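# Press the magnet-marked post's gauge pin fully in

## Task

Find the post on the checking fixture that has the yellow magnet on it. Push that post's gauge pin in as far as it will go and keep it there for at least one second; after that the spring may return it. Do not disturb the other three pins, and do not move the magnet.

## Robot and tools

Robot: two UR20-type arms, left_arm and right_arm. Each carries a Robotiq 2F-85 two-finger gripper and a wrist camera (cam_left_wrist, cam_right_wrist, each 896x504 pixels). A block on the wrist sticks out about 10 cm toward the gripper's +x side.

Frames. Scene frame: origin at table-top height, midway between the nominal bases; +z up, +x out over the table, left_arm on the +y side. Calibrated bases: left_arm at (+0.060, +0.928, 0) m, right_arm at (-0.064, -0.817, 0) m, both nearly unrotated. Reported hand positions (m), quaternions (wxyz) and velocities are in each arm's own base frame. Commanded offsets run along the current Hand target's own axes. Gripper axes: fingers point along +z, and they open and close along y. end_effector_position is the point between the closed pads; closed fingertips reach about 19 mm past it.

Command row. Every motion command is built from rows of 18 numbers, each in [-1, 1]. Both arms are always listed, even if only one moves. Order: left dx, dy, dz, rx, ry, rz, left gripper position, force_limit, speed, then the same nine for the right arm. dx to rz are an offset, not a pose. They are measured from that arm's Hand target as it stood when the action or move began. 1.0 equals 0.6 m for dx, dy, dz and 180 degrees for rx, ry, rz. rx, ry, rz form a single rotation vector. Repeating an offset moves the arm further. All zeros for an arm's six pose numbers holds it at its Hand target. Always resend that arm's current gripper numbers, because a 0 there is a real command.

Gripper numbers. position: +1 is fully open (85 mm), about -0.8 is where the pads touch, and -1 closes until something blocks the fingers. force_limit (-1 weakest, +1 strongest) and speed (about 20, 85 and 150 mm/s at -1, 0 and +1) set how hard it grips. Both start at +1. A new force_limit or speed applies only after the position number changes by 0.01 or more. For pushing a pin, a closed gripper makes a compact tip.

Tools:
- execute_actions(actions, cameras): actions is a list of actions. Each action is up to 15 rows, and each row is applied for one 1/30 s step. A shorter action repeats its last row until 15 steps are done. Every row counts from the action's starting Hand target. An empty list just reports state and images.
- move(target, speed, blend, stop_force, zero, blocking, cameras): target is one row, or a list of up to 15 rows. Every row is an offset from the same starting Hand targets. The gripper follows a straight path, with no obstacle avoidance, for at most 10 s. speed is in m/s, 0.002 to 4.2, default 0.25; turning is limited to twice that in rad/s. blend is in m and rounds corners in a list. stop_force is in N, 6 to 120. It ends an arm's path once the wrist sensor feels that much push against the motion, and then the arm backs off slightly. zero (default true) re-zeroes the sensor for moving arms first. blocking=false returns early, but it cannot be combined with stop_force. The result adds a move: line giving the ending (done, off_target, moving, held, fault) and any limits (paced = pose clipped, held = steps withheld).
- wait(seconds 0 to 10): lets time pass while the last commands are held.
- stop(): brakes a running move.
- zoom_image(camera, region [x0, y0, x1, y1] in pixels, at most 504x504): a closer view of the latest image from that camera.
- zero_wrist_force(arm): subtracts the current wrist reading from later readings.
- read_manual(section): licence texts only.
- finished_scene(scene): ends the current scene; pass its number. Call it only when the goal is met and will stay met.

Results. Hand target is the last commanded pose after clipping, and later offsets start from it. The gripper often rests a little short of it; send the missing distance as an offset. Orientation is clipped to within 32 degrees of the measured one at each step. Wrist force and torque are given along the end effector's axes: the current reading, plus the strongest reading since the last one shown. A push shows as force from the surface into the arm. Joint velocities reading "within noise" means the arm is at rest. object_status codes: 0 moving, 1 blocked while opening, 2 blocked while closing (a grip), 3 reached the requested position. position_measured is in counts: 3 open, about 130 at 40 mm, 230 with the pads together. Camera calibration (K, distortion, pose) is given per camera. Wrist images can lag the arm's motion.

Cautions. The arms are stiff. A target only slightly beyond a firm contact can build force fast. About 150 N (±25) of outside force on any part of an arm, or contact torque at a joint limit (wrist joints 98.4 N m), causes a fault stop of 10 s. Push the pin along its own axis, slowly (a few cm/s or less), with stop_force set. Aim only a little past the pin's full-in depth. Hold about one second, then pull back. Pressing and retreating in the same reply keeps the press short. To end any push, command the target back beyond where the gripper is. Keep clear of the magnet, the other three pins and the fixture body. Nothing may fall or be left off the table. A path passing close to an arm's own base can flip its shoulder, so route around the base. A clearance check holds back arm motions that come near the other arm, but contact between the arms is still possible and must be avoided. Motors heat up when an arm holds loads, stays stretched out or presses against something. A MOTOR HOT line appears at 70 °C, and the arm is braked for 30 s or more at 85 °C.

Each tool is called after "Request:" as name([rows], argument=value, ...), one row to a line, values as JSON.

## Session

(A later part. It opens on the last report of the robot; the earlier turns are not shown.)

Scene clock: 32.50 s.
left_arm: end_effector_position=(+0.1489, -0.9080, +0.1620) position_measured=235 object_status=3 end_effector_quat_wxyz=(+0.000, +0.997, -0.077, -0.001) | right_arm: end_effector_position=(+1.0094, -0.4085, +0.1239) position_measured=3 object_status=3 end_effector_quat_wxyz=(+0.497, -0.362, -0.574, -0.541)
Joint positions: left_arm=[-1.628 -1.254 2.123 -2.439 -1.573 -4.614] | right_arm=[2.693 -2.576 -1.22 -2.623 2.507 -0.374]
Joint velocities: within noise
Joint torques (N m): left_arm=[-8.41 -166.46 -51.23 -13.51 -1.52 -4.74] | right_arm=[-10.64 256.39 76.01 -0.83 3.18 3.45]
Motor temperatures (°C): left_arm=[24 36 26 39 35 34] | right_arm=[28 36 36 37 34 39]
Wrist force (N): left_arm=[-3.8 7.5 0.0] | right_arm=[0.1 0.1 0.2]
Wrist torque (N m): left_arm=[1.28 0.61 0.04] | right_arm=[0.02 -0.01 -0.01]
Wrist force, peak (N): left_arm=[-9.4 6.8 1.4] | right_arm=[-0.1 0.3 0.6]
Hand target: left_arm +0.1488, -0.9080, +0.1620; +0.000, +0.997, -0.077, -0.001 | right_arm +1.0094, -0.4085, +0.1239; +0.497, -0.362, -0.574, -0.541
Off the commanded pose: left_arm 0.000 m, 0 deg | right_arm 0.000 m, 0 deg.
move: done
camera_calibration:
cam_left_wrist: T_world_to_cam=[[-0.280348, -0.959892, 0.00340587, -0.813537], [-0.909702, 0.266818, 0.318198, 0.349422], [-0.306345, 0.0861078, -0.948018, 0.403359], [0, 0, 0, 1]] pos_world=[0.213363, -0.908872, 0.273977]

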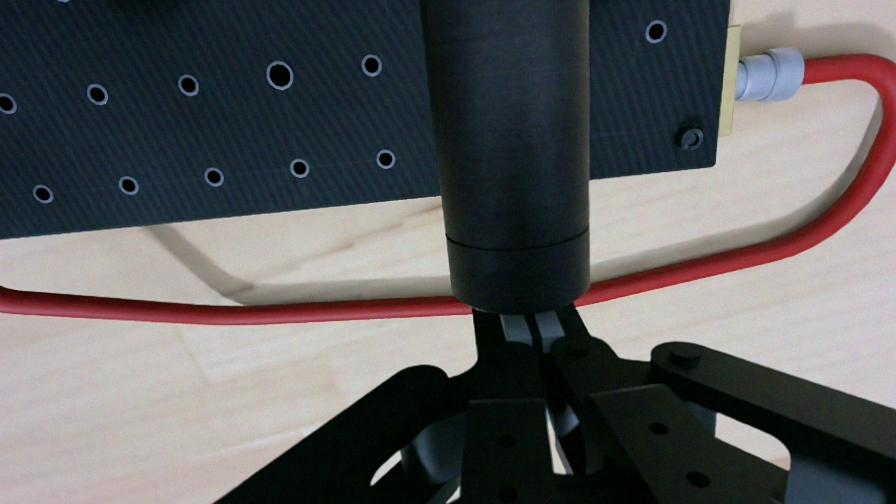

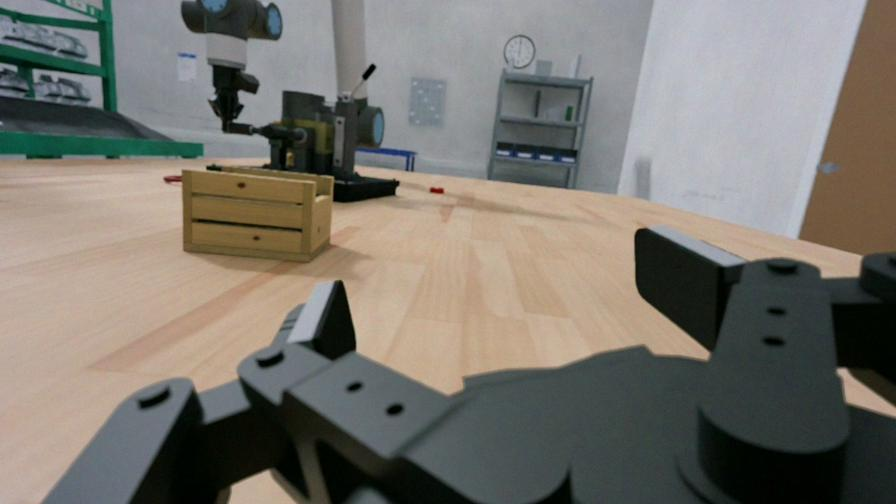

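Request:
move(target=[0.033,0,0,0,0,0,-1,0,1,0,0,0,0,0,0,1,1,1], speed=0.04, cameras=[])

Request:
move(target=[0.05,0,0,0,0,0,-1,0,1,0,0,0,0,0,0,1,1,1], speed=0.008, stop_force=25)

Request:
zoom_image(camera="cam_right_wrist", region=[200, 50, 400, 200])

Request:
wait(seconds=1.5, cameras=[])

Scene clock: 33.67 s.
left_arm: end_effector_position=(+0.1681, -0.9110, +0.1619) position_measured=235 object_status=3 end_effector_quat_wxyz=(+0.000, +0.997, -0.077, -0.001) | right_arm: end_effector_position=(+1.0094, -0.4085, +0.1239) position_measured=3 object_status=3 end_effector_quat_wxyz=(+0.497, -0.362, -0.574, -0.541)
Joint positions: left_arm=[-1.606 -1.248 2.114 -2.436 -1.573 -4.593] | right_arm=[2.693 -2.576 -1.22 -2.623 2.507 -0.374]
Joint velocities: within noise
Joint torques (N m): left_arm=[35.17 -111.68 -99.08 -7.16 2.31 3.8] | right_arm=[-7.12 258.03 76.81 -0.9 3.47 3.7]
Motor temperatures (°C): left_arm=[24 36 26 39 35 34] | right_arm=[28 36 36 37 34 39]
Wrist force (N): left_arm=[-15.2 5.4 -2.1] | right_arm=[-0.1 0.2 0.3]
Wrist torque (N m): left_arm=[1.25 0.80 0.08] | right_arm=[0.03 0.03 0.00]
Wrist force, peak (N): left_arm=[-15.2 5.7 -1.9] | right_arm=[0.6 0.2 0.3]
Hand target: left_arm +0.1683, -0.9110, +0.1619; +0.000, +0.997, -0.077, -0.001 | right_arm +1.0094, -0.4085, +0.1239; +0.497, -0.362, -0.574, -0.541
Off the commanded pose: left_arm 0.000 m, 0 deg | right_arm 0.000 m, 0 deg.
move: done
No camera images: "cameras" was empty.

Scene clock: 35.20 s.
left_arm: end_effector_position=(+0.1738, -0.9119, +0.1619) position_measured=235 object_status=3 end_effector_quat_wxyz=(+0.000, +0.997, -0.077, -0.001) | right_arm: end_effector_position=(+1.0094, -0.4085, +0.1239) position_measured=3 object_status=3 end_effector_quat_wxyz=(+0.497, -0.362, -0.574, -0.541)
Joint positions: left_arm=[-1.6 -1.246 2.111 -2.435 -1.573 -4.587] | right_arm=[2.693 -2.576 -1.22 -2.623 2.507 -0.374]
Joint velocities: within noise
Joint torques (N m): left_arm=[10.12 -142.1 -62.25 -16.64 17.06 -4.71] | right_arm=[-7.12 254.71 76.73 -0.42 3.44 3.5]
Motor temperatures (°C): left_arm=[24 36 26 39 35 34] | right_arm=[28 36 36 37 34 39]
Wrist force (N): left_arm=[-45.0 -0.9 -4.9] | right_arm=[0.1 0.3 0.1]
Wrist torque (N m): left_arm=[1.22 1.41 0.08] | right_arm=[0.06 -0.01 -0.01]
Wrist force, peak (N): left_arm=[-62.2 0.3 -12.7] | right_arm=[0.3 0.4 0.6]
Hand target: left_arm +0.1738, -0.9119, +0.1619; +0.000, +0.997, -0.077, -0.001 (not the last commanded pose) | right_arm +1.0094, -0.4085, +0.1239; +0.497, -0.362, -0.574, -0.541
Off the commanded pose: left_arm 0.024 m, 0 deg | right_arm 0.000 m, 0 deg.
move: contact (left_arm)
camera_calibration:
cam_left_wrist: T_world_to_cam=[[-0.280252, -0.959921, 0.00340045, -0.810443], [-0.909702, 0.266717, 0.318284, 0.373026], [-0.306435, 0.0861063, -0.947989, 0.411343], [0, 0, 0, 1]] pos_world=[0.238264, -0.912873, 0.273977]

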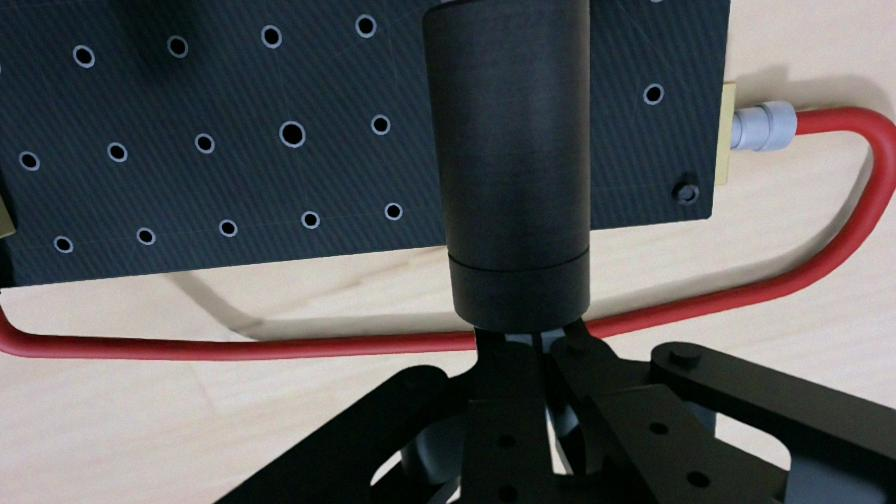

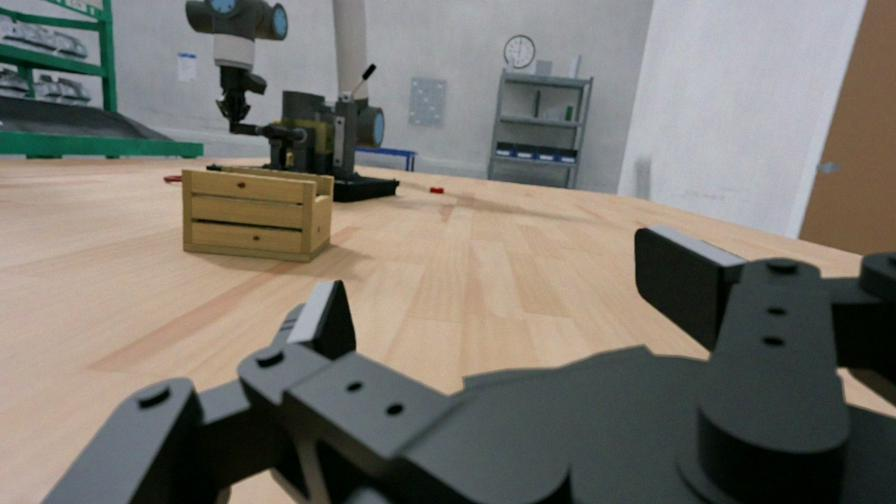

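Scaled by 2.520 from the camera's 896x504 image, which has a finer 1280x720 frame.

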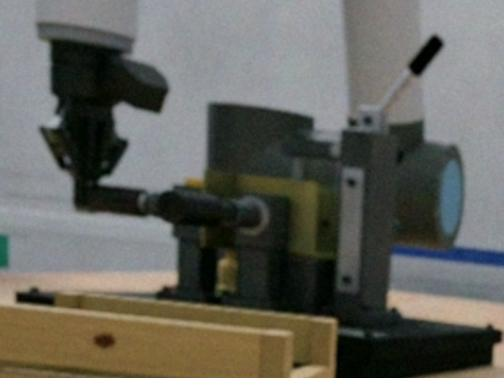

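Scene clock: 36.70 s.
left_arm: end_effector_position=(+0.1738, -0.9119, +0.1619) position_measured=235 object_status=3 end_effector_quat_wxyz=(+0.000, +0.997, -0.077, -0.001) | right_arm: end_effector_position=(+1.0094, -0.4085, +0.1239) position_measured=3 object_status=3 end_effector_quat_wxyz=(+0.497, -0.362, -0.574, -0.541)
Joint positions: left_arm=[-1.6 -1.246 2.111 -2.435 -1.573 -4.587] | right_arm=[2.693 -2.576 -1.22 -2.623 2.507 -0.374]
Joint velocities: within noise
Joint torques (N m): left_arm=[12.5 -160.76 -57.55 -10.02 14.21 -4.13] | right_arm=[-7.03 251.78 78.72 -0.48 3.52 3.47]
Motor temperatures (°C): left_arm=[24 36 26 39 35 34] | right_arm=[28 36 36 37 34 39]
Wrist force (N): left_arm=[-40.8 4.9 -8.1] | right_arm=[0.1 0.5 0.0]
Wrist torque (N m): left_arm=[1.25 1.31 0.15] | right_arm=[0.09 -0.01 0.00]
Wrist force, peak (N): left_arm=[-44.3 -1.0 -4.9] | right_arm=[0.1 0.5 0.6]
Hand target: left_arm +0.1738, -0.9119, +0.1619; +0.000, +0.997, -0.077, -0.001 (not the last commanded pose) | right_arm +1.0094, -0.4085, +0.1239; +0.497, -0.362, -0.574, -0.541
Tool commands: left_gripper/position=-1.0 left_gripper/force_limit=+0.0 left_gripper/speed=+1.0 right_gripper/position=+1.0 right_gripper/force_limit=+1.0 right_gripper/speed=+1.0
Off the commanded pose: left_arm 0.024 m, 0 deg | right_arm 0.000 m, 0 deg.
wait: 1.50 s; at rest by 0.17 s
No camera images: "cameras" was empty.

Request:
finished_scene(scene=1)

The scene is finished: the task was done.


## Next scene

The same job, from a new start.

Request:
execute_actions(actions=[])

Scene clock: 0.00 s.
left_arm: end_effector_position=(+1.6020, +0.5513, +0.3701) position_measured=3 object_status=3 end_effector_quat_wxyz=(-0.049, +0.940, +0.190, +0.279) | right_arm: end_effector_position=(+0.4481, +0.4679, +0.3319) position_measured=3 object_status=3 end_effector_quat_wxyz=(-0.272, +0.502, +0.649, +0.503)
Joint positions: left_arm=[0.193 -0.686 0.985 -2.439 -1.472 -3.319] | right_arm=[4.007 -1.969 -2.772 1.193 2.076 2.519]
Joint velocities: within noise
Joint torques (N m): no reading
Motor temperatures (°C): left_arm=[24 35 26 38 34 34] | right_arm=[28 35 36 37 34 38]
Wrist force (N): no reading
Wrist torque (N m): no reading
Wrist force, peak (N): no reading
Hand target: left_arm +1.6020, +0.5513, +0.3701; -0.049, +0.940, +0.190, +0.279 | right_arm +0.4481, +0.4679, +0.3319; -0.272, +0.502, +0.649, +0.503
Tool commands: left_gripper/position=+1.0 left_gripper/force_limit=+1.0 left_gripper/speed=+1.0 right_gripper/position=+1.0 right_gripper/force_limit=+1.0 right_gripper/speed=+1.0
camera_calibration:
cam_left_wrist: T_world_to_cam=[[0.280319, -0.958405, -0.0536817, 0.116011], [-0.933413, -0.259108, -0.248199, 1.75322], [0.223966, 0.119682, -0.967221, 0.0591923], [0, 0, 0, 1]] pos_world=[1.5907, 0.558373, 0.498626]
cam_right_wrist: T_world_to_cam=[[0.956613, -0.13676, 0.257272, -0.433465], [0.120637, -0.61784, -0.776995, 0.502422], [0.265214, 0.774319, -0.574535, -0.162484], [0, 0, 0, 1]] pos_world=[0.39714, 0.37695, 0.408545]

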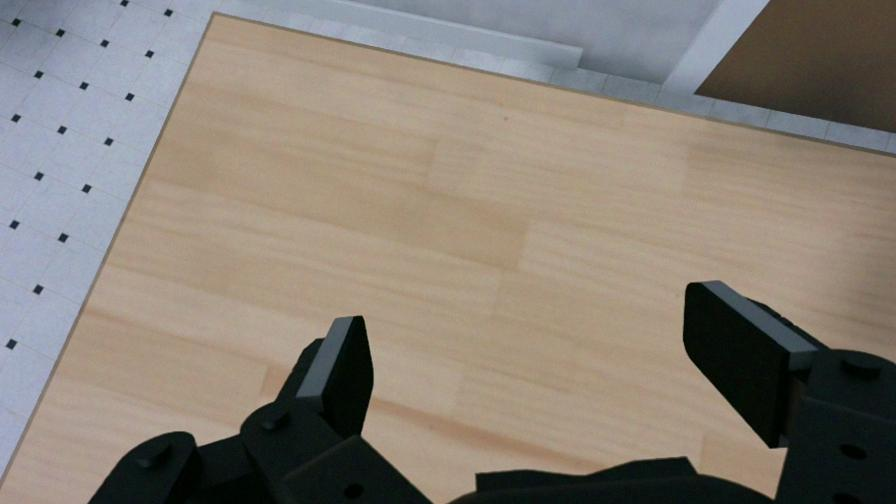

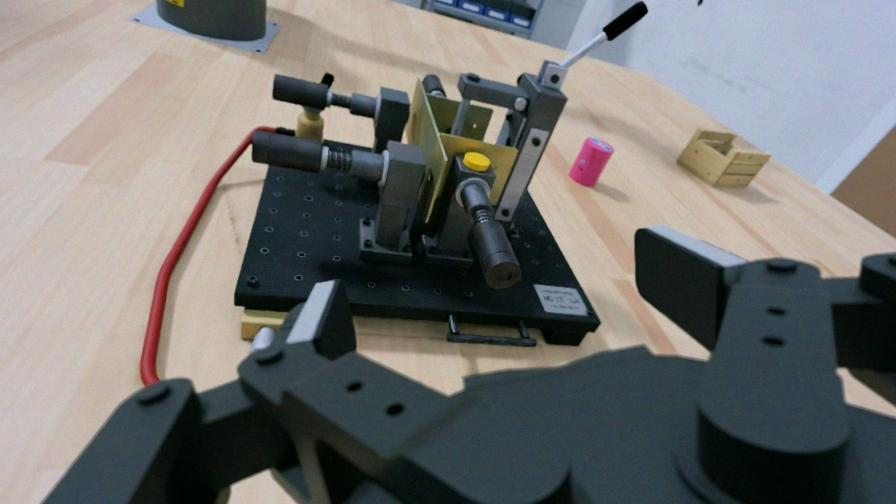

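Request:
move(target=[0,0,0,0,0,0,1,1,1,-0.197,0.0687,0.391,0.1195,-0.3693,0.0578,-1,0,0.5], speed=0.7, cameras=["cam_right_wrist"])

Scene clock: 4.50 s.
left_arm: end_effector_position=(+1.6020, +0.5513, +0.3701) position_measured=3 object_status=3 end_effector_quat_wxyz=(-0.049, +0.940, +0.190, +0.279) | right_arm: end_effector_position=(+0.5630, +0.6399, +0.1648) position_measured=233 object_status=3 end_effector_quat_wxyz=(+0.000, +0.691, +0.723, +0.000)
Joint positions: left_arm=[0.193 -0.686 0.985 -2.439 -1.472 -3.319] | right_arm=[4.229 -1.822 -2.216 -0.674 1.571 2.612]
Joint velocities: within noise
Joint torques (N m): left_arm=[3.08 -277.48 -106.31 -11.83 1.78 0.58] | right_arm=[7.37 91 87.92 4.12 -4.26 5.09]
Motor temperatures (°C): left_arm=[24 35 26 38 34 34] | right_arm=[28 35 36 37 34 38]
Wrist force (N): left_arm=[0.3 -0.1 0.0] | right_arm=[-1.0 2.7 0.8]
Wrist torque (N m): left_arm=[0.00 -0.03 -0.01] | right_arm=[1.41 0.42 -0.68]
Wrist force, peak (N): left_arm=[0.7 -0.5 -0.3] | right_arm=[1.7 3.6 2.4]
Hand target: left_arm +1.6020, +0.5513, +0.3701; -0.049, +0.940, +0.190, +0.279 | right_arm +0.5630, +0.6399, +0.1648; +0.000, +0.691, +0.723, +0.000
Off the commanded pose: left_arm 0.000 m, 0 deg | right_arm 0.000 m, 0 deg.
move: done
camera_calibration:
cam_right_wrist: T_world_to_cam=[[0.990545, -0.118032, 0.0699253, -0.47703], [-0.133218, -0.94931, 0.284716, 0.644995], [0.0327751, -0.291339, -0.956058, 0.45347], [0, 0, 0, 1]] pos_world=[0.543582, 0.688108, 0.28326]
Images, in order (width x height): cam_right_wrist 896x504.

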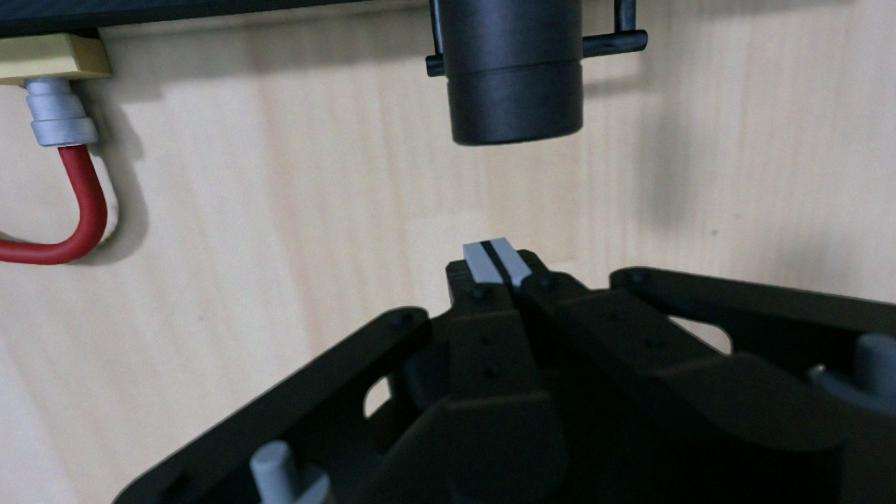

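Request:
move([
  [0,0,0,0,0,0,1,1,1,0.0333,0.016,0.005,0,0,0,-1,0,0.5],
  [0,0,0,0,0,0,1,1,1,0.0733,0.016,0.005,0,0,0,-1,0,0.5],
  [0,0,0,0,0,0,1,1,1,0.1333,0.016,0.005,0,0,0,-1,0,0.5],
], speed=[0.12,0.05,0.01], stop_force=30, cameras=["cam_right_wrist"])

Scene clock: 8.37 s.
left_arm: end_effector_position=(+1.6020, +0.5513, +0.3701) position_measured=3 object_status=3 end_effector_quat_wxyz=(-0.049, +0.940, +0.190, +0.279) | right_arm: end_effector_position=(+0.5703, +0.6905, +0.1617) position_measured=233 object_status=3 end_effector_quat_wxyz=(+0.000, +0.691, +0.723, -0.001)
Joint positions: left_arm=[0.193 -0.686 0.985 -2.439 -1.472 -3.319] | right_arm=[4.248 -1.866 -2.158 -0.69 1.571 2.631]
Joint velocities: within noise
Joint torques (N m): left_arm=[5.5 -282.94 -109.42 -11.08 3.43 1.4] | right_arm=[-3.4 154.32 84.4 21.32 5.08 -6.89]
Motor temperatures (°C): left_arm=[24 35 26 38 34 34] | right_arm=[28 35 36 37 34 38]
Wrist force (N): left_arm=[0.3 -0.1 -0.2] | right_arm=[-26.2 3.6 6.5]
Wrist torque (N m): left_arm=[0.00 -0.04 0.00] | right_arm=[1.32 0.69 -0.54]
Wrist force, peak (N): left_arm=[0.7 -0.2 -0.2] | right_arm=[-55.3 3.3 -9.8]
Hand target: left_arm +1.6020, +0.5513, +0.3701; -0.049, +0.940, +0.190, +0.279 | right_arm +0.5703, +0.6905, +0.1617; +0.000, +0.691, +0.723, -0.001 (not the last commanded pose)
Off the commanded pose: left_arm 0.000 m, 0 deg | right_arm 0.030 m, 0 deg.
move: contact (right_arm); path passed 2 of 3 targets
camera_calibration:
cam_right_wrist: T_world_to_cam=[[0.990547, -0.118053, 0.0698513, -0.478026], [-0.133223, -0.949251, 0.284909, 0.694884], [0.032672, -0.291522, -0.956006, 0.465216], [0, 0, 0, 1]] pos_world=[0.550882, 0.738808, 0.28016]
Images, in order (width x height): cam_right_wrist 896x504.

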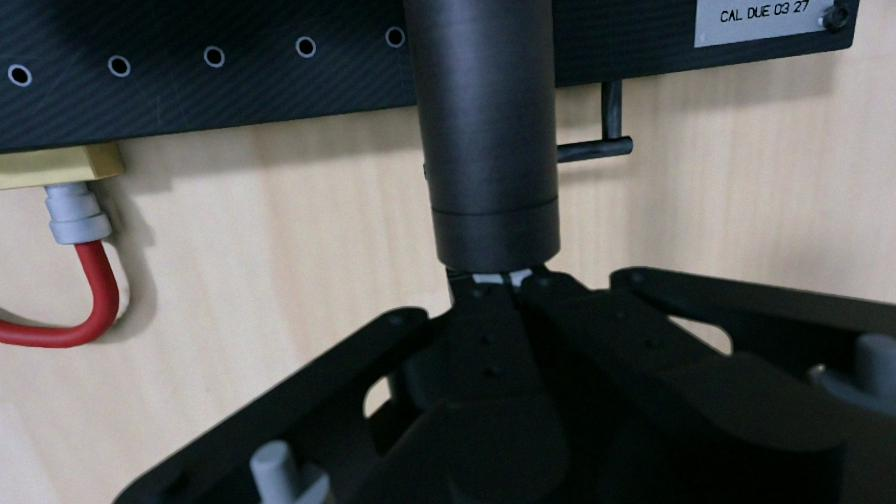

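Request:
move(target=[0,0,0,0,0,0,1,1,1,0.002,0,0,0,0,0,-1,0,0.5], speed=0.01, cameras=[])

Request:
wait(seconds=1.1, cameras=[])

Scene clock: 10.97 s.
left_arm: end_effector_position=(+1.6020, +0.5513, +0.3701) position_measured=3 object_status=3 end_effector_quat_wxyz=(-0.049, +0.940, +0.190, +0.279) | right_arm: end_effector_position=(+0.5703, +0.6913, +0.1616) position_measured=233 object_status=3 end_effector_quat_wxyz=(+0.000, +0.691, +0.723, -0.001)
Joint positions: left_arm=[0.193 -0.686 0.985 -2.439 -1.472 -3.319] | right_arm=[4.249 -1.866 -2.157 -0.691 1.571 2.632]
Joint velocities: within noise
Joint torques (N m): left_arm=[3.7 -283.15 -111.48 -11.01 4 1.69] | right_arm=[97.42 85.56 173.69 34.53 13.47 5.14]
Motor temperatures (°C): left_arm=[24 35 26 38 34 34] | right_arm=[28 35 36 37 34 38]
Wrist force (N): left_arm=[0.2 -0.1 -0.1] | right_arm=[-122.0 -5.1 -28.4]
Wrist torque (N m): left_arm=[0.00 -0.02 -0.01] | right_arm=[1.06 2.02 -0.17]
Wrist force, peak (N): left_arm=[0.7 -0.3 -0.3] | right_arm=[-122.0 -5.1 -28.4]
Hand target: left_arm +1.6020, +0.5513, +0.3701; -0.049, +0.940, +0.190, +0.279 | right_arm +0.5702, +0.6917, +0.1617; +0.000, +0.691, +0.723, -0.001
Off the commanded pose: left_arm 0.000 m, 0 deg | right_arm 0.000 m, 0 deg.
move: done
No camera images: "cameras" was empty.

Scene clock: 11.30 s.
left_arm: end_effector_position=(+1.6020, +0.5513, +0.3701) position_measured=3 object_status=3 end_effector_quat_wxyz=(-0.049, +0.940, +0.190, +0.279) | right_arm: end_effector_position=(+0.5702, +0.6909, +0.1614) position_measured=233 object_status=3 end_effector_quat_wxyz=(+0.000, +0.691, +0.723, -0.001) end_effector_velocity=(+0.000, -0.013, -0.006) end_effector_angular_velocity=(-0.024, +0.000, -0.004)
Joint positions: left_arm=[0.193 -0.686 0.985 -2.439 -1.472 -3.319] | right_arm=[4.249 -1.866 -2.157 -0.691 1.571 2.632]
Joint velocities: left_arm=[within noise] | right_arm=[-0.002 0 -0.007 -0.015 -0.01 0.001]
Joint torques (N m): left_arm=[-2.75 -285.27 -112.91 -10.72 4.45 2.06] | right_arm=[37.01 121.49 111.65 23.62 9.39 -1.39]
Motor temperatures (°C): left_arm=[24 35 26 38 34 34] | right_arm=[28 35 36 37 34 38]
Wrist force (N): left_arm=[0.1 0.0 -0.2] | right_arm=[-103.7 0.7 -23.4]
Wrist torque (N m): left_arm=[0.01 0.00 0.00] | right_arm=[1.14 1.84 -0.20]
Wrist force, peak (N): left_arm=[0.6 -0.2 0.2] | right_arm=[-144.7 -7.4 -36.8]
Hand target: left_arm +1.6020, +0.5513, +0.3701; -0.049, +0.940, +0.190, +0.279 | right_arm +0.5702, +0.6908, +0.1614; +0.000, +0.691, +0.723, -0.001 (not the last commanded pose)
Tool commands: left_gripper/position=+1.0 left_gripper/force_limit=+1.0 left_gripper/speed=+1.0 right_gripper/position=-1.0 right_gripper/force_limit=+0.003922 right_gripper/speed=+0.498039
Off the commanded pose: left_arm 0.000 m, 0 deg | right_arm 0.001 m, 0 deg.
FORCE FAULT: contact force on the right arm reached its limit, and that arm stopped. The contact can be on any part of that arm, not only on its tool. That arm ran no command of this call. That arm is still stopped at the end of this call. That arm stays stopped for about 10 more seconds. Until then a move that you send moves the other arm only, and its call returns only when the move has ended. Once the stop has ended, the next robot result says so. If the stop ends while you think or write, that arm runs what you send next, counted from a new Hand target: where the arm stands when the stop ends. While its stop runs, that arm takes no new command, but its gripper still runs the gripper command that each later call begins with. Until it ends, the stop uses up actions while you think or wait. An arm that is not stopped still takes commands.
wait: 0.33 of 1.1 s (a fault stop ended it); at rest by 0.17 s
No camera images: "cameras" was empty.

Request:
finished_scene(scene=2)

The scene is finished: the task was done.


## Next scene

The same job, from a new start.

Request:
execute_actions(actions=[])

Scene clock: 0.00 s.
left_arm: end_effector_position=(+0.3071, -0.4220, +0.1602) position_measured=3 object_status=3 end_effector_quat_wxyz=(+0.066, +0.956, -0.074, +0.275) | right_arm: end_effector_position=(+0.4900, -0.3027, +0.2369) position_measured=3 object_status=3 end_effector_quat_wxyz=(+0.548, -0.467, -0.511, -0.471)
Joint positions: left_arm=[-1.763 -1.739 2.857 -2.766 -1.003 1.555] | right_arm=[2.511 -2.074 -2.06 -2.212 2.389 -0.015]
Joint velocities: within noise
Joint torques (N m): no reading
Motor temperatures (°C): left_arm=[24 35 26 38 34 33] | right_arm=[28 35 35 36 33 38]
Wrist force (N): no reading
Wrist torque (N m): no reading
Wrist force, peak (N): no reading
Hand target: left_arm +0.3071, -0.4220, +0.1602; +0.066, +0.956, -0.074, +0.275 | right_arm +0.4900, -0.3027, +0.2369; +0.548, -0.467, -0.511, -0.471
Tool commands: left_gripper/position=+1.0 left_gripper/force_limit=+1.0 left_gripper/speed=+1.0 right_gripper/position=+1.0 right_gripper/force_limit=+1.0 right_gripper/speed=+1.0
camera_calibration:
cam_left_wrist: T_world_to_cam=[[-0.285835, -0.958093, 0.0188626, -0.30276], [-0.929607, 0.27245, -0.248197, 0.463413], [0.232657, -0.0884782, -0.968526, 0.172428], [0, 0, 0, 1]] pos_world=[0.304136, -0.401073, 0.28773]
cam_right_wrist: T_world_to_cam=[[0.978979, 0.0562001, -0.196068, -0.399553], [-0.174505, -0.266853, -0.947807, 0.238768], [-0.105588, 0.962097, -0.251436, 0.530477], [0, 0, 0, 1]] pos_world=[0.488832, -0.424199, 0.281347]

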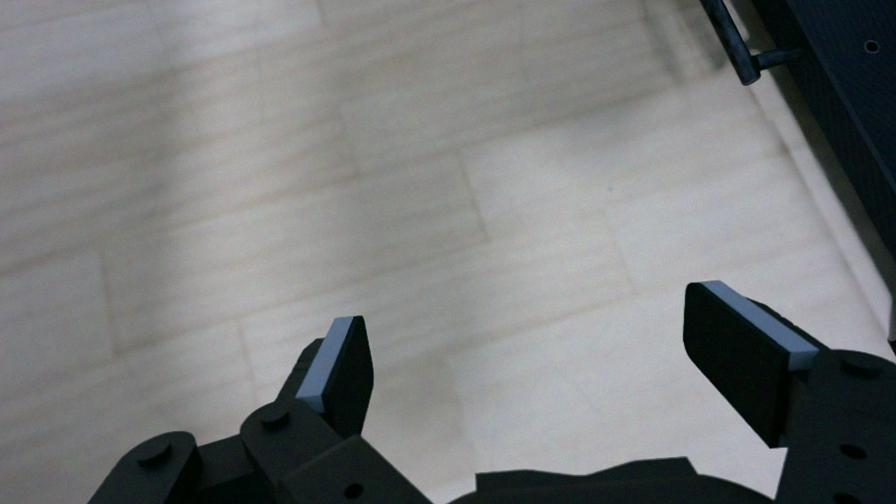

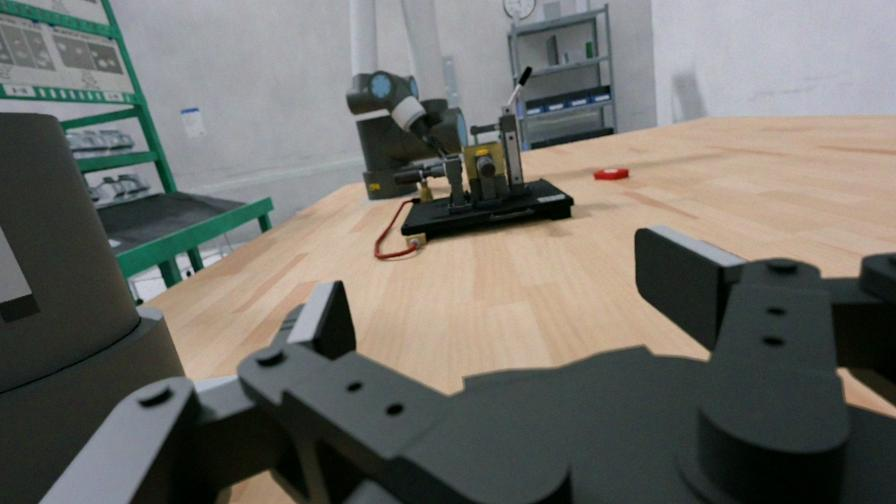

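Request:
zoom_image(camera="cam_right_wrist", region=[360, 60, 600, 270])

Scaled by 2.100 from the camera's 896x504 image, which has a finer 1280x720 frame.

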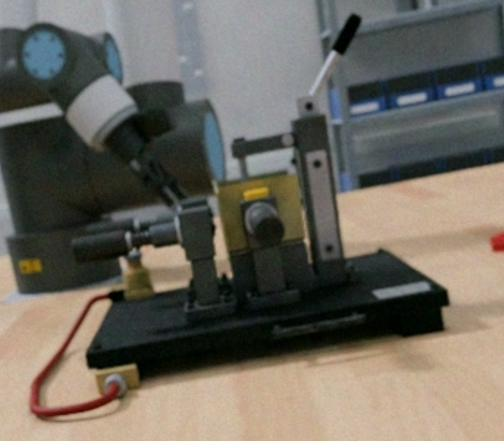

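Request:
move([
  [0,0,0,0,0,0,1,1,1,0.193,0.193,0.409,-0.018,-0.36,0.0069,-1,0,0.5],
  [0,0,0,0,0,0,1,1,1,0.175,0.287,0.902,-0.0258,-0.5133,0.0098,-1,0,0.5],
], speed=0.6, blend=[0.1,0], cameras=["cam_right_wrist"])

Scene clock: 4.90 s.
left_arm: end_effector_position=(+0.3071, -0.4220, +0.1602) position_measured=3 object_status=3 end_effector_quat_wxyz=(+0.066, +0.956, -0.074, +0.275) | right_arm: end_effector_position=(+0.5994, +0.2508, +0.3597) position_measured=233 object_status=3 end_effector_quat_wxyz=(+0.000, +0.689, +0.725, +0.000)
Joint positions: left_arm=[-1.763 -1.739 2.857 -2.766 -1.003 1.555] | right_arm=[3.853 -1.386 -2.316 -1.011 1.57 2.231]
Joint velocities: within noise
Joint torques (N m): left_arm=[7.77 -8.27 -59.73 -8.22 3.77 -0.82] | right_arm=[26.49 23.42 109.08 6.5 -3.04 5.89]
Motor temperatures (°C): left_arm=[24 35 26 38 34 33] | right_arm=[28 35 35 36 33 38]
Wrist force (N): left_arm=[0.4 -0.1 -0.2] | right_arm=[-0.3 3.8 2.3]
Wrist torque (N m): left_arm=[-0.01 -0.07 0.00] | right_arm=[1.60 -0.02 -0.59]
Wrist force, peak (N): left_arm=[-0.1 -0.5 -0.3] | right_arm=[6.6 2.9 2.2]
Hand target: left_arm +0.3071, -0.4220, +0.1602; +0.066, +0.956, -0.074, +0.275 | right_arm +0.5994, +0.2509, +0.3596; +0.000, +0.689, +0.725, +0.000
Off the commanded pose: left_arm 0.000 m, 0 deg | right_arm 0.000 m, 0 deg.
move: done
camera_calibration:
cam_right_wrist: T_world_to_cam=[[0.991005, -0.113558, 0.0708023, -0.574276], [-0.12919, -0.949827, 0.284847, 0.222779], [0.0349034, -0.291432, -0.955955, 0.52404], [0, 0, 0, 1]] pos_world=[0.579601, 0.299109, 0.478161]
Images, in order (width x height): cam_right_wrist 896x504.

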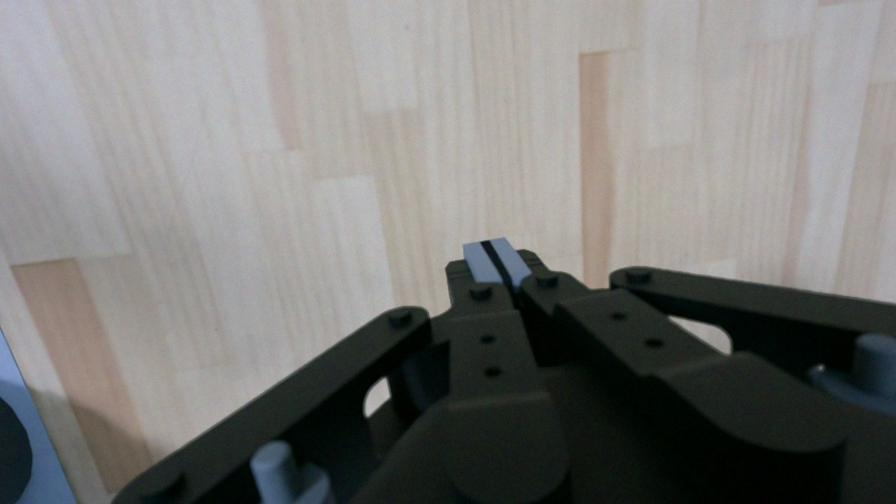

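Request:
move(target=[0,0,0,0,0,0,1,1,1,0.540,-0.1238,0.325,0,0,0,-1,0,0.5], speed=0.45, cameras=["cam_right_wrist"])

Scene clock: 6.67 s.
left_arm: end_effector_position=(+0.3071, -0.4220, +0.1602) position_measured=3 object_status=3 end_effector_quat_wxyz=(+0.066, +0.956, -0.074, +0.275) | right_arm: end_effector_position=(+0.5089, +0.5704, +0.1644) position_measured=233 object_status=3 end_effector_quat_wxyz=(+0.000, +0.689, +0.725, +0.000)
Joint positions: left_arm=[-1.763 -1.739 2.857 -2.766 -1.003 1.555] | right_arm=[4.25 -1.739 -2.335 -0.64 1.57 2.629]
Joint velocities: within noise
Joint torques (N m): left_arm=[7.57 -11.45 -62.44 -7.95 3.64 -0.48] | right_arm=[26.96 62.5 81.08 15.24 -3.86 4.96]
Motor temperatures (°C): left_arm=[24 35 26 38 34 33] | right_arm=[28 35 35 36 33 38]
Wrist force (N): left_arm=[0.3 0.2 0.1] | right_arm=[0.4 2.9 1.0]
Wrist torque (N m): left_arm=[0.04 -0.05 0.00] | right_arm=[1.51 -0.13 -0.53]
Wrist force, peak (N): left_arm=[0.4 0.1 -0.4] | right_arm=[-3.6 4.7 -0.2]
Hand target: left_arm +0.3071, -0.4220, +0.1602; +0.066, +0.956, -0.074, +0.275 | right_arm +0.5089, +0.5706, +0.1643; +0.000, +0.689, +0.725, +0.000
Off the commanded pose: left_arm 0.000 m, 0 deg | right_arm 0.000 m, 0 deg.
move: done
camera_calibration:
cam_right_wrist: T_world_to_cam=[[0.991008, -0.113578, 0.0707272, -0.434536], [-0.129195, -0.949769, 0.28504, 0.570206], [0.0348001, -0.291615, -0.955903, 0.433789], [0, 0, 0, 1]] pos_world=[0.489201, 0.618709, 0.282862]
Images, in order (width x height): cam_right_wrist 896x504.

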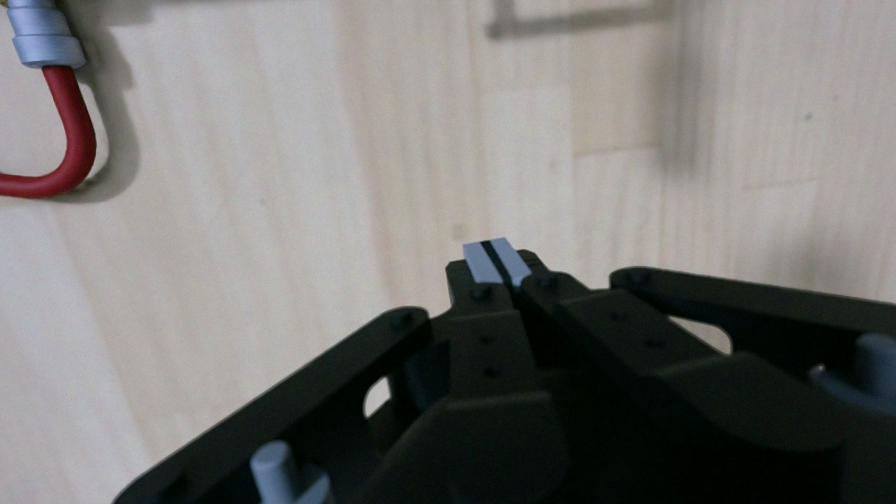

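Request:
move(target=[0,0,0,0,0,0,1,1,1,0.058,0,0.004,0,0,0,-1,0,0.5], speed=0.15, cameras=["cam_right_wrist"])

Scene clock: 9.33 s.
left_arm: end_effector_position=(+0.3071, -0.4220, +0.1602) position_measured=3 object_status=3 end_effector_quat_wxyz=(+0.066, +0.956, -0.074, +0.275) | right_arm: end_effector_position=(+0.5071, +0.6051, +0.1619) position_measured=233 object_status=3 end_effector_quat_wxyz=(+0.000, +0.689, +0.725, +0.000)
Joint positions: left_arm=[-1.763 -1.739 2.857 -2.766 -1.003 1.555] | right_arm=[4.273 -1.766 -2.303 -0.644 1.57 2.651]
Joint velocities: within noise
Joint torques (N m): left_arm=[7.5 -11.28 -63.12 -7.63 4.14 -0.92] | right_arm=[23.13 69.33 90.8 6.79 0.27 6.81]
Motor temperatures (°C): left_arm=[24 35 26 38 34 33] | right_arm=[28 35 35 36 33 38]
Wrist force (N): left_arm=[0.1 0.2 -0.2] | right_arm=[-0.1 2.5 1.5]
Wrist torque (N m): left_arm=[0.03 -0.01 0.00] | right_arm=[1.52 -0.07 -0.50]
Wrist force, peak (N): left_arm=[0.2 0.0 -0.4] | right_arm=[0.3 3.2 1.1]
Hand target: left_arm +0.3071, -0.4220, +0.1602; +0.066, +0.956, -0.074, +0.275 | right_arm +0.5071, +0.6053, +0.1619; +0.000, +0.689, +0.725, +0.000
Off the commanded pose: left_arm 0.000 m, 0 deg | right_arm 0.000 m, 0 deg.
move: done
camera_calibration:
cam_right_wrist: T_world_to_cam=[[0.991009, -0.113567, 0.0707336, -0.428643], [-0.129187, -0.949761, 0.28507, 0.603626], [0.0348054, -0.291644, -0.955893, 0.441595], [0, 0, 0, 1]] pos_world=[0.487401, 0.653409, 0.280362]
Images, in order (width x height): cam_right_wrist 896x504.

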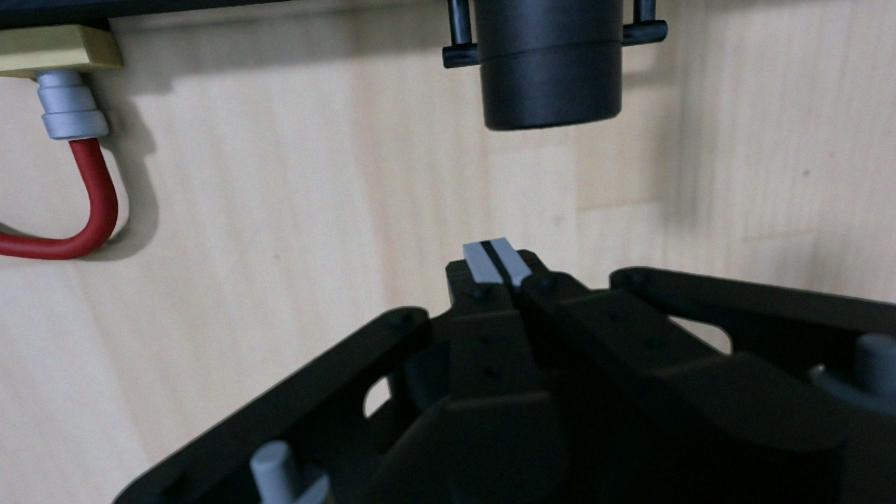

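Request:
move([
  [0,0,0,0,0,0,1,1,1,0.025,0.028,0,0,0,0,-1,0,0.5],
  [0,0,0,0,0,0,1,1,1,0.075,0.028,0,0,0,0,-1,0,0.5],
  [0,0,0,0,0,0,1,1,1,0.135,0.028,0,0,0,0,-1,0,0.5],
], speed=[0.12,0.05,0.01], stop_force=30, cameras=["cam_right_wrist"])

Request:
wait(seconds=1.1, cameras=[])

Scene clock: 12.80 s.
left_arm: end_effector_position=(+0.3071, -0.4220, +0.1602) position_measured=3 object_status=3 end_effector_quat_wxyz=(+0.066, +0.956, -0.074, +0.275) | right_arm: end_effector_position=(+0.5212, +0.6585, +0.1618) position_measured=233 object_status=3 end_effector_quat_wxyz=(+0.000, +0.689, +0.725, +0.000)
Joint positions: left_arm=[-1.763 -1.739 2.857 -2.766 -1.003 1.555] | right_arm=[4.285 -1.814 -2.235 -0.664 1.57 2.663]
Joint velocities: within noise
Joint torques (N m): left_arm=[10.98 -6.29 -64.86 -6.57 4.31 -1.33] | right_arm=[-9.86 138.73 79.79 20.1 4.97 -7.34]
Motor temperatures (°C): left_arm=[24 35 26 38 34 33] | right_arm=[28 35 35 36 33 38]
Wrist force (N): left_arm=[0.2 -0.1 0.0] | right_arm=[-20.8 2.3 6.7]
Wrist torque (N m): left_arm=[-0.02 -0.03 0.00] | right_arm=[1.71 0.44 -0.31]
Wrist force, peak (N): left_arm=[0.5 0.1 -0.3] | right_arm=[-49.6 4.3 -6.6]
Hand target: left_arm +0.3071, -0.4220, +0.1602; +0.066, +0.956, -0.074, +0.275 | right_arm +0.5212, +0.6585, +0.1618; +0.000, +0.689, +0.725, +0.000 (not the last commanded pose)
Off the commanded pose: left_arm 0.000 m, 0 deg | right_arm 0.029 m, 0 deg.
move: contact (right_arm); path passed 2 of 3 targets
camera_calibration:
cam_right_wrist: T_world_to_cam=[[0.991009, -0.113567, 0.0707336, -0.436545], [-0.129187, -0.949761, 0.28507, 0.656193], [0.0348054, -0.291644, -0.955893, 0.456583], [0, 0, 0, 1]] pos_world=[0.501501, 0.706809, 0.280262]
Images, in order (width x height): cam_right_wrist 896x504.

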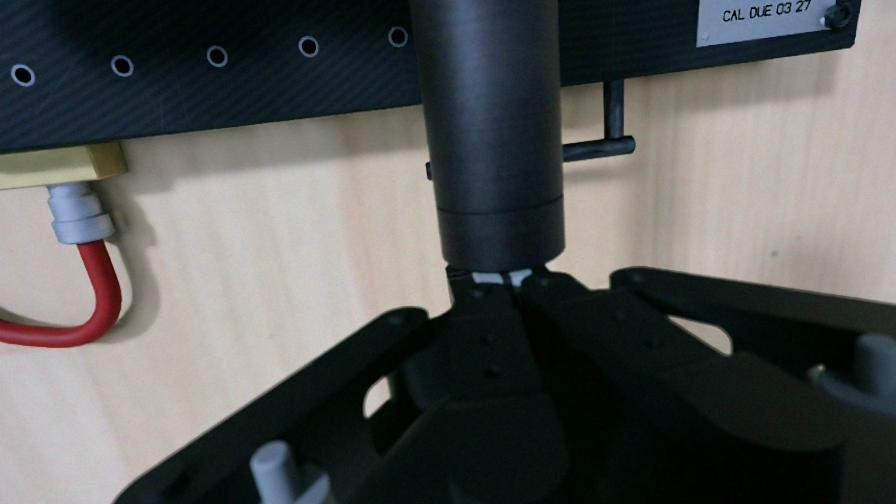

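Scene clock: 13.90 s.
left_arm: end_effector_position=(+0.3071, -0.4220, +0.1602) position_measured=3 object_status=3 end_effector_quat_wxyz=(+0.066, +0.956, -0.074, +0.275) | right_arm: end_effector_position=(+0.5212, +0.6585, +0.1618) position_measured=233 object_status=3 end_effector_quat_wxyz=(+0.000, +0.689, +0.725, +0.000)
Joint positions: left_arm=[-1.763 -1.739 2.857 -2.766 -1.003 1.555] | right_arm=[4.285 -1.814 -2.235 -0.664 1.57 2.663]
Joint velocities: within noise
Joint torques (N m): left_arm=[13.5 -4.77 -65.53 -7.81 3.94 -0.62] | right_arm=[-9.21 132.69 80.5 15.69 4.77 -7.79]
Motor temperatures (°C): left_arm=[24 35 26 38 34 33] | right_arm=[28 35 35 36 33 38]
Wrist force (N): left_arm=[-0.2 -0.1 -0.3] | right_arm=[-20.2 0.7 6.5]
Wrist torque (N m): left_arm=[-0.01 0.04 0.00] | right_arm=[1.62 0.42 -0.33]
Wrist force, peak (N): left_arm=[-0.5 -0.1 -0.2] | right_arm=[-20.6 1.8 7.5]
Hand target: left_arm +0.3071, -0.4220, +0.1602; +0.066, +0.956, -0.074, +0.275 | right_arm +0.5212, +0.6585, +0.1618; +0.000, +0.689, +0.725, +0.000 (not the last commanded pose)
Tool commands: left_gripper/position=+1.0 left_gripper/force_limit=+1.0 left_gripper/speed=+1.0 right_gripper/position=-1.0 right_gripper/force_limit=+0.0 right_gripper/speed=+0.5
Off the commanded pose: left_arm 0.000 m, 0 deg | right_arm 0.029 m, 0 deg.
wait: 1.10 s; at rest by 0.17 s
No camera images: "cameras" was empty.

Request:
move(target=[0,0,0,0,0,0,1,1,1,0.0005,0,0,0,0,0,-1,0,0.5], speed=0.01, cameras=[])

Request:
wait(seconds=1, cameras=[])

Scene clock: 14.80 s.
left_arm: end_effector_position=(+0.3071, -0.4220, +0.1602) position_measured=3 object_status=3 end_effector_quat_wxyz=(+0.066, +0.956, -0.074, +0.275) | right_arm: end_effector_position=(+0.5213, +0.6587, +0.1618) position_measured=233 object_status=3 end_effector_quat_wxyz=(+0.000, +0.689, +0.725, +0.000)
Joint positions: left_arm=[-1.763 -1.739 2.857 -2.766 -1.003 1.555] | right_arm=[4.285 -1.814 -2.235 -0.664 1.57 2.663]
Joint velocities: within noise
Joint torques (N m): left_arm=[8.92 -10.13 -66.4 -7.72 4.67 -1.1] | right_arm=[37.26 91.12 115.19 16.74 5.49 4.63]
Motor temperatures (°C): left_arm=[24 35 26 38 34 33] | right_arm=[28 35 35 36 33 38]
Wrist force (N): left_arm=[-0.2 -0.1 -0.1] | right_arm=[-38.0 -4.7 0.4]
Wrist torque (N m): left_arm=[-0.01 0.03 0.00] | right_arm=[1.55 0.65 -0.30]
Wrist force, peak (N): left_arm=[0.2 0.1 -0.4] | right_arm=[-38.0 -4.7 0.4]
Hand target: left_arm +0.3071, -0.4220, +0.1602; +0.066, +0.956, -0.074, +0.275 | right_arm +0.5212, +0.6588, +0.1618; +0.000, +0.689, +0.725, +0.000
Off the commanded pose: left_arm 0.000 m, 0 deg | right_arm 0.000 m, 0 deg.
move: done
No camera images: "cameras" was empty.

Scene clock: 15.80 s.
left_arm: end_effector_position=(+0.3071, -0.4220, +0.1602) position_measured=3 object_status=3 end_effector_quat_wxyz=(+0.066, +0.956, -0.074, +0.275) | right_arm: end_effector_position=(+0.5212, +0.6588, +0.1618) position_measured=233 object_status=3 end_effector_quat_wxyz=(+0.000, +0.689, +0.725, +0.000)
Joint positions: left_arm=[-1.763 -1.739 2.857 -2.766 -1.003 1.555] | right_arm=[4.285 -1.814 -2.235 -0.664 1.57 2.664]
Joint velocities: within noise
Joint torques (N m): left_arm=[12.52 -7.75 -68.91 -6.91 4.04 -1.04] | right_arm=[52.69 82.66 118.26 27.24 4.48 5.73]
Motor temperatures (°C): left_arm=[24 35 26 38 34 33] | right_arm=[28 35 35 36 33 38]
Wrist force (N): left_arm=[-0.1 0.1 -0.2] | right_arm=[-56.2 -3.0 -10.4]
Wrist torque (N m): left_arm=[0.02 0.02 0.00] | right_arm=[1.55 0.93 -0.18]
Wrist force, peak (N): left_arm=[0.0 0.3 -0.3] | right_arm=[-56.2 -3.0 -10.4]
Hand target: left_arm +0.3071, -0.4220, +0.1602; +0.066, +0.956, -0.074, +0.275 | right_arm +0.5212, +0.6588, +0.1618; +0.000, +0.689, +0.725, +0.000
Tool commands: left_gripper/position=+1.0 left_gripper/force_limit=+1.0 left_gripper/speed=+1.0 right_gripper/position=-1.0 right_gripper/force_limit=+0.0 right_gripper/speed=+0.5
Off the commanded pose: left_arm 0.000 m, 0 deg | right_arm 0.000 m, 0 deg.
wait: 1.00 s; at rest by 0.17 s
No camera images: "cameras" was empty.

Held firmly against the stop for over a second.

Request:
finished_scene(scene=3)

The scene is finished: the task was done.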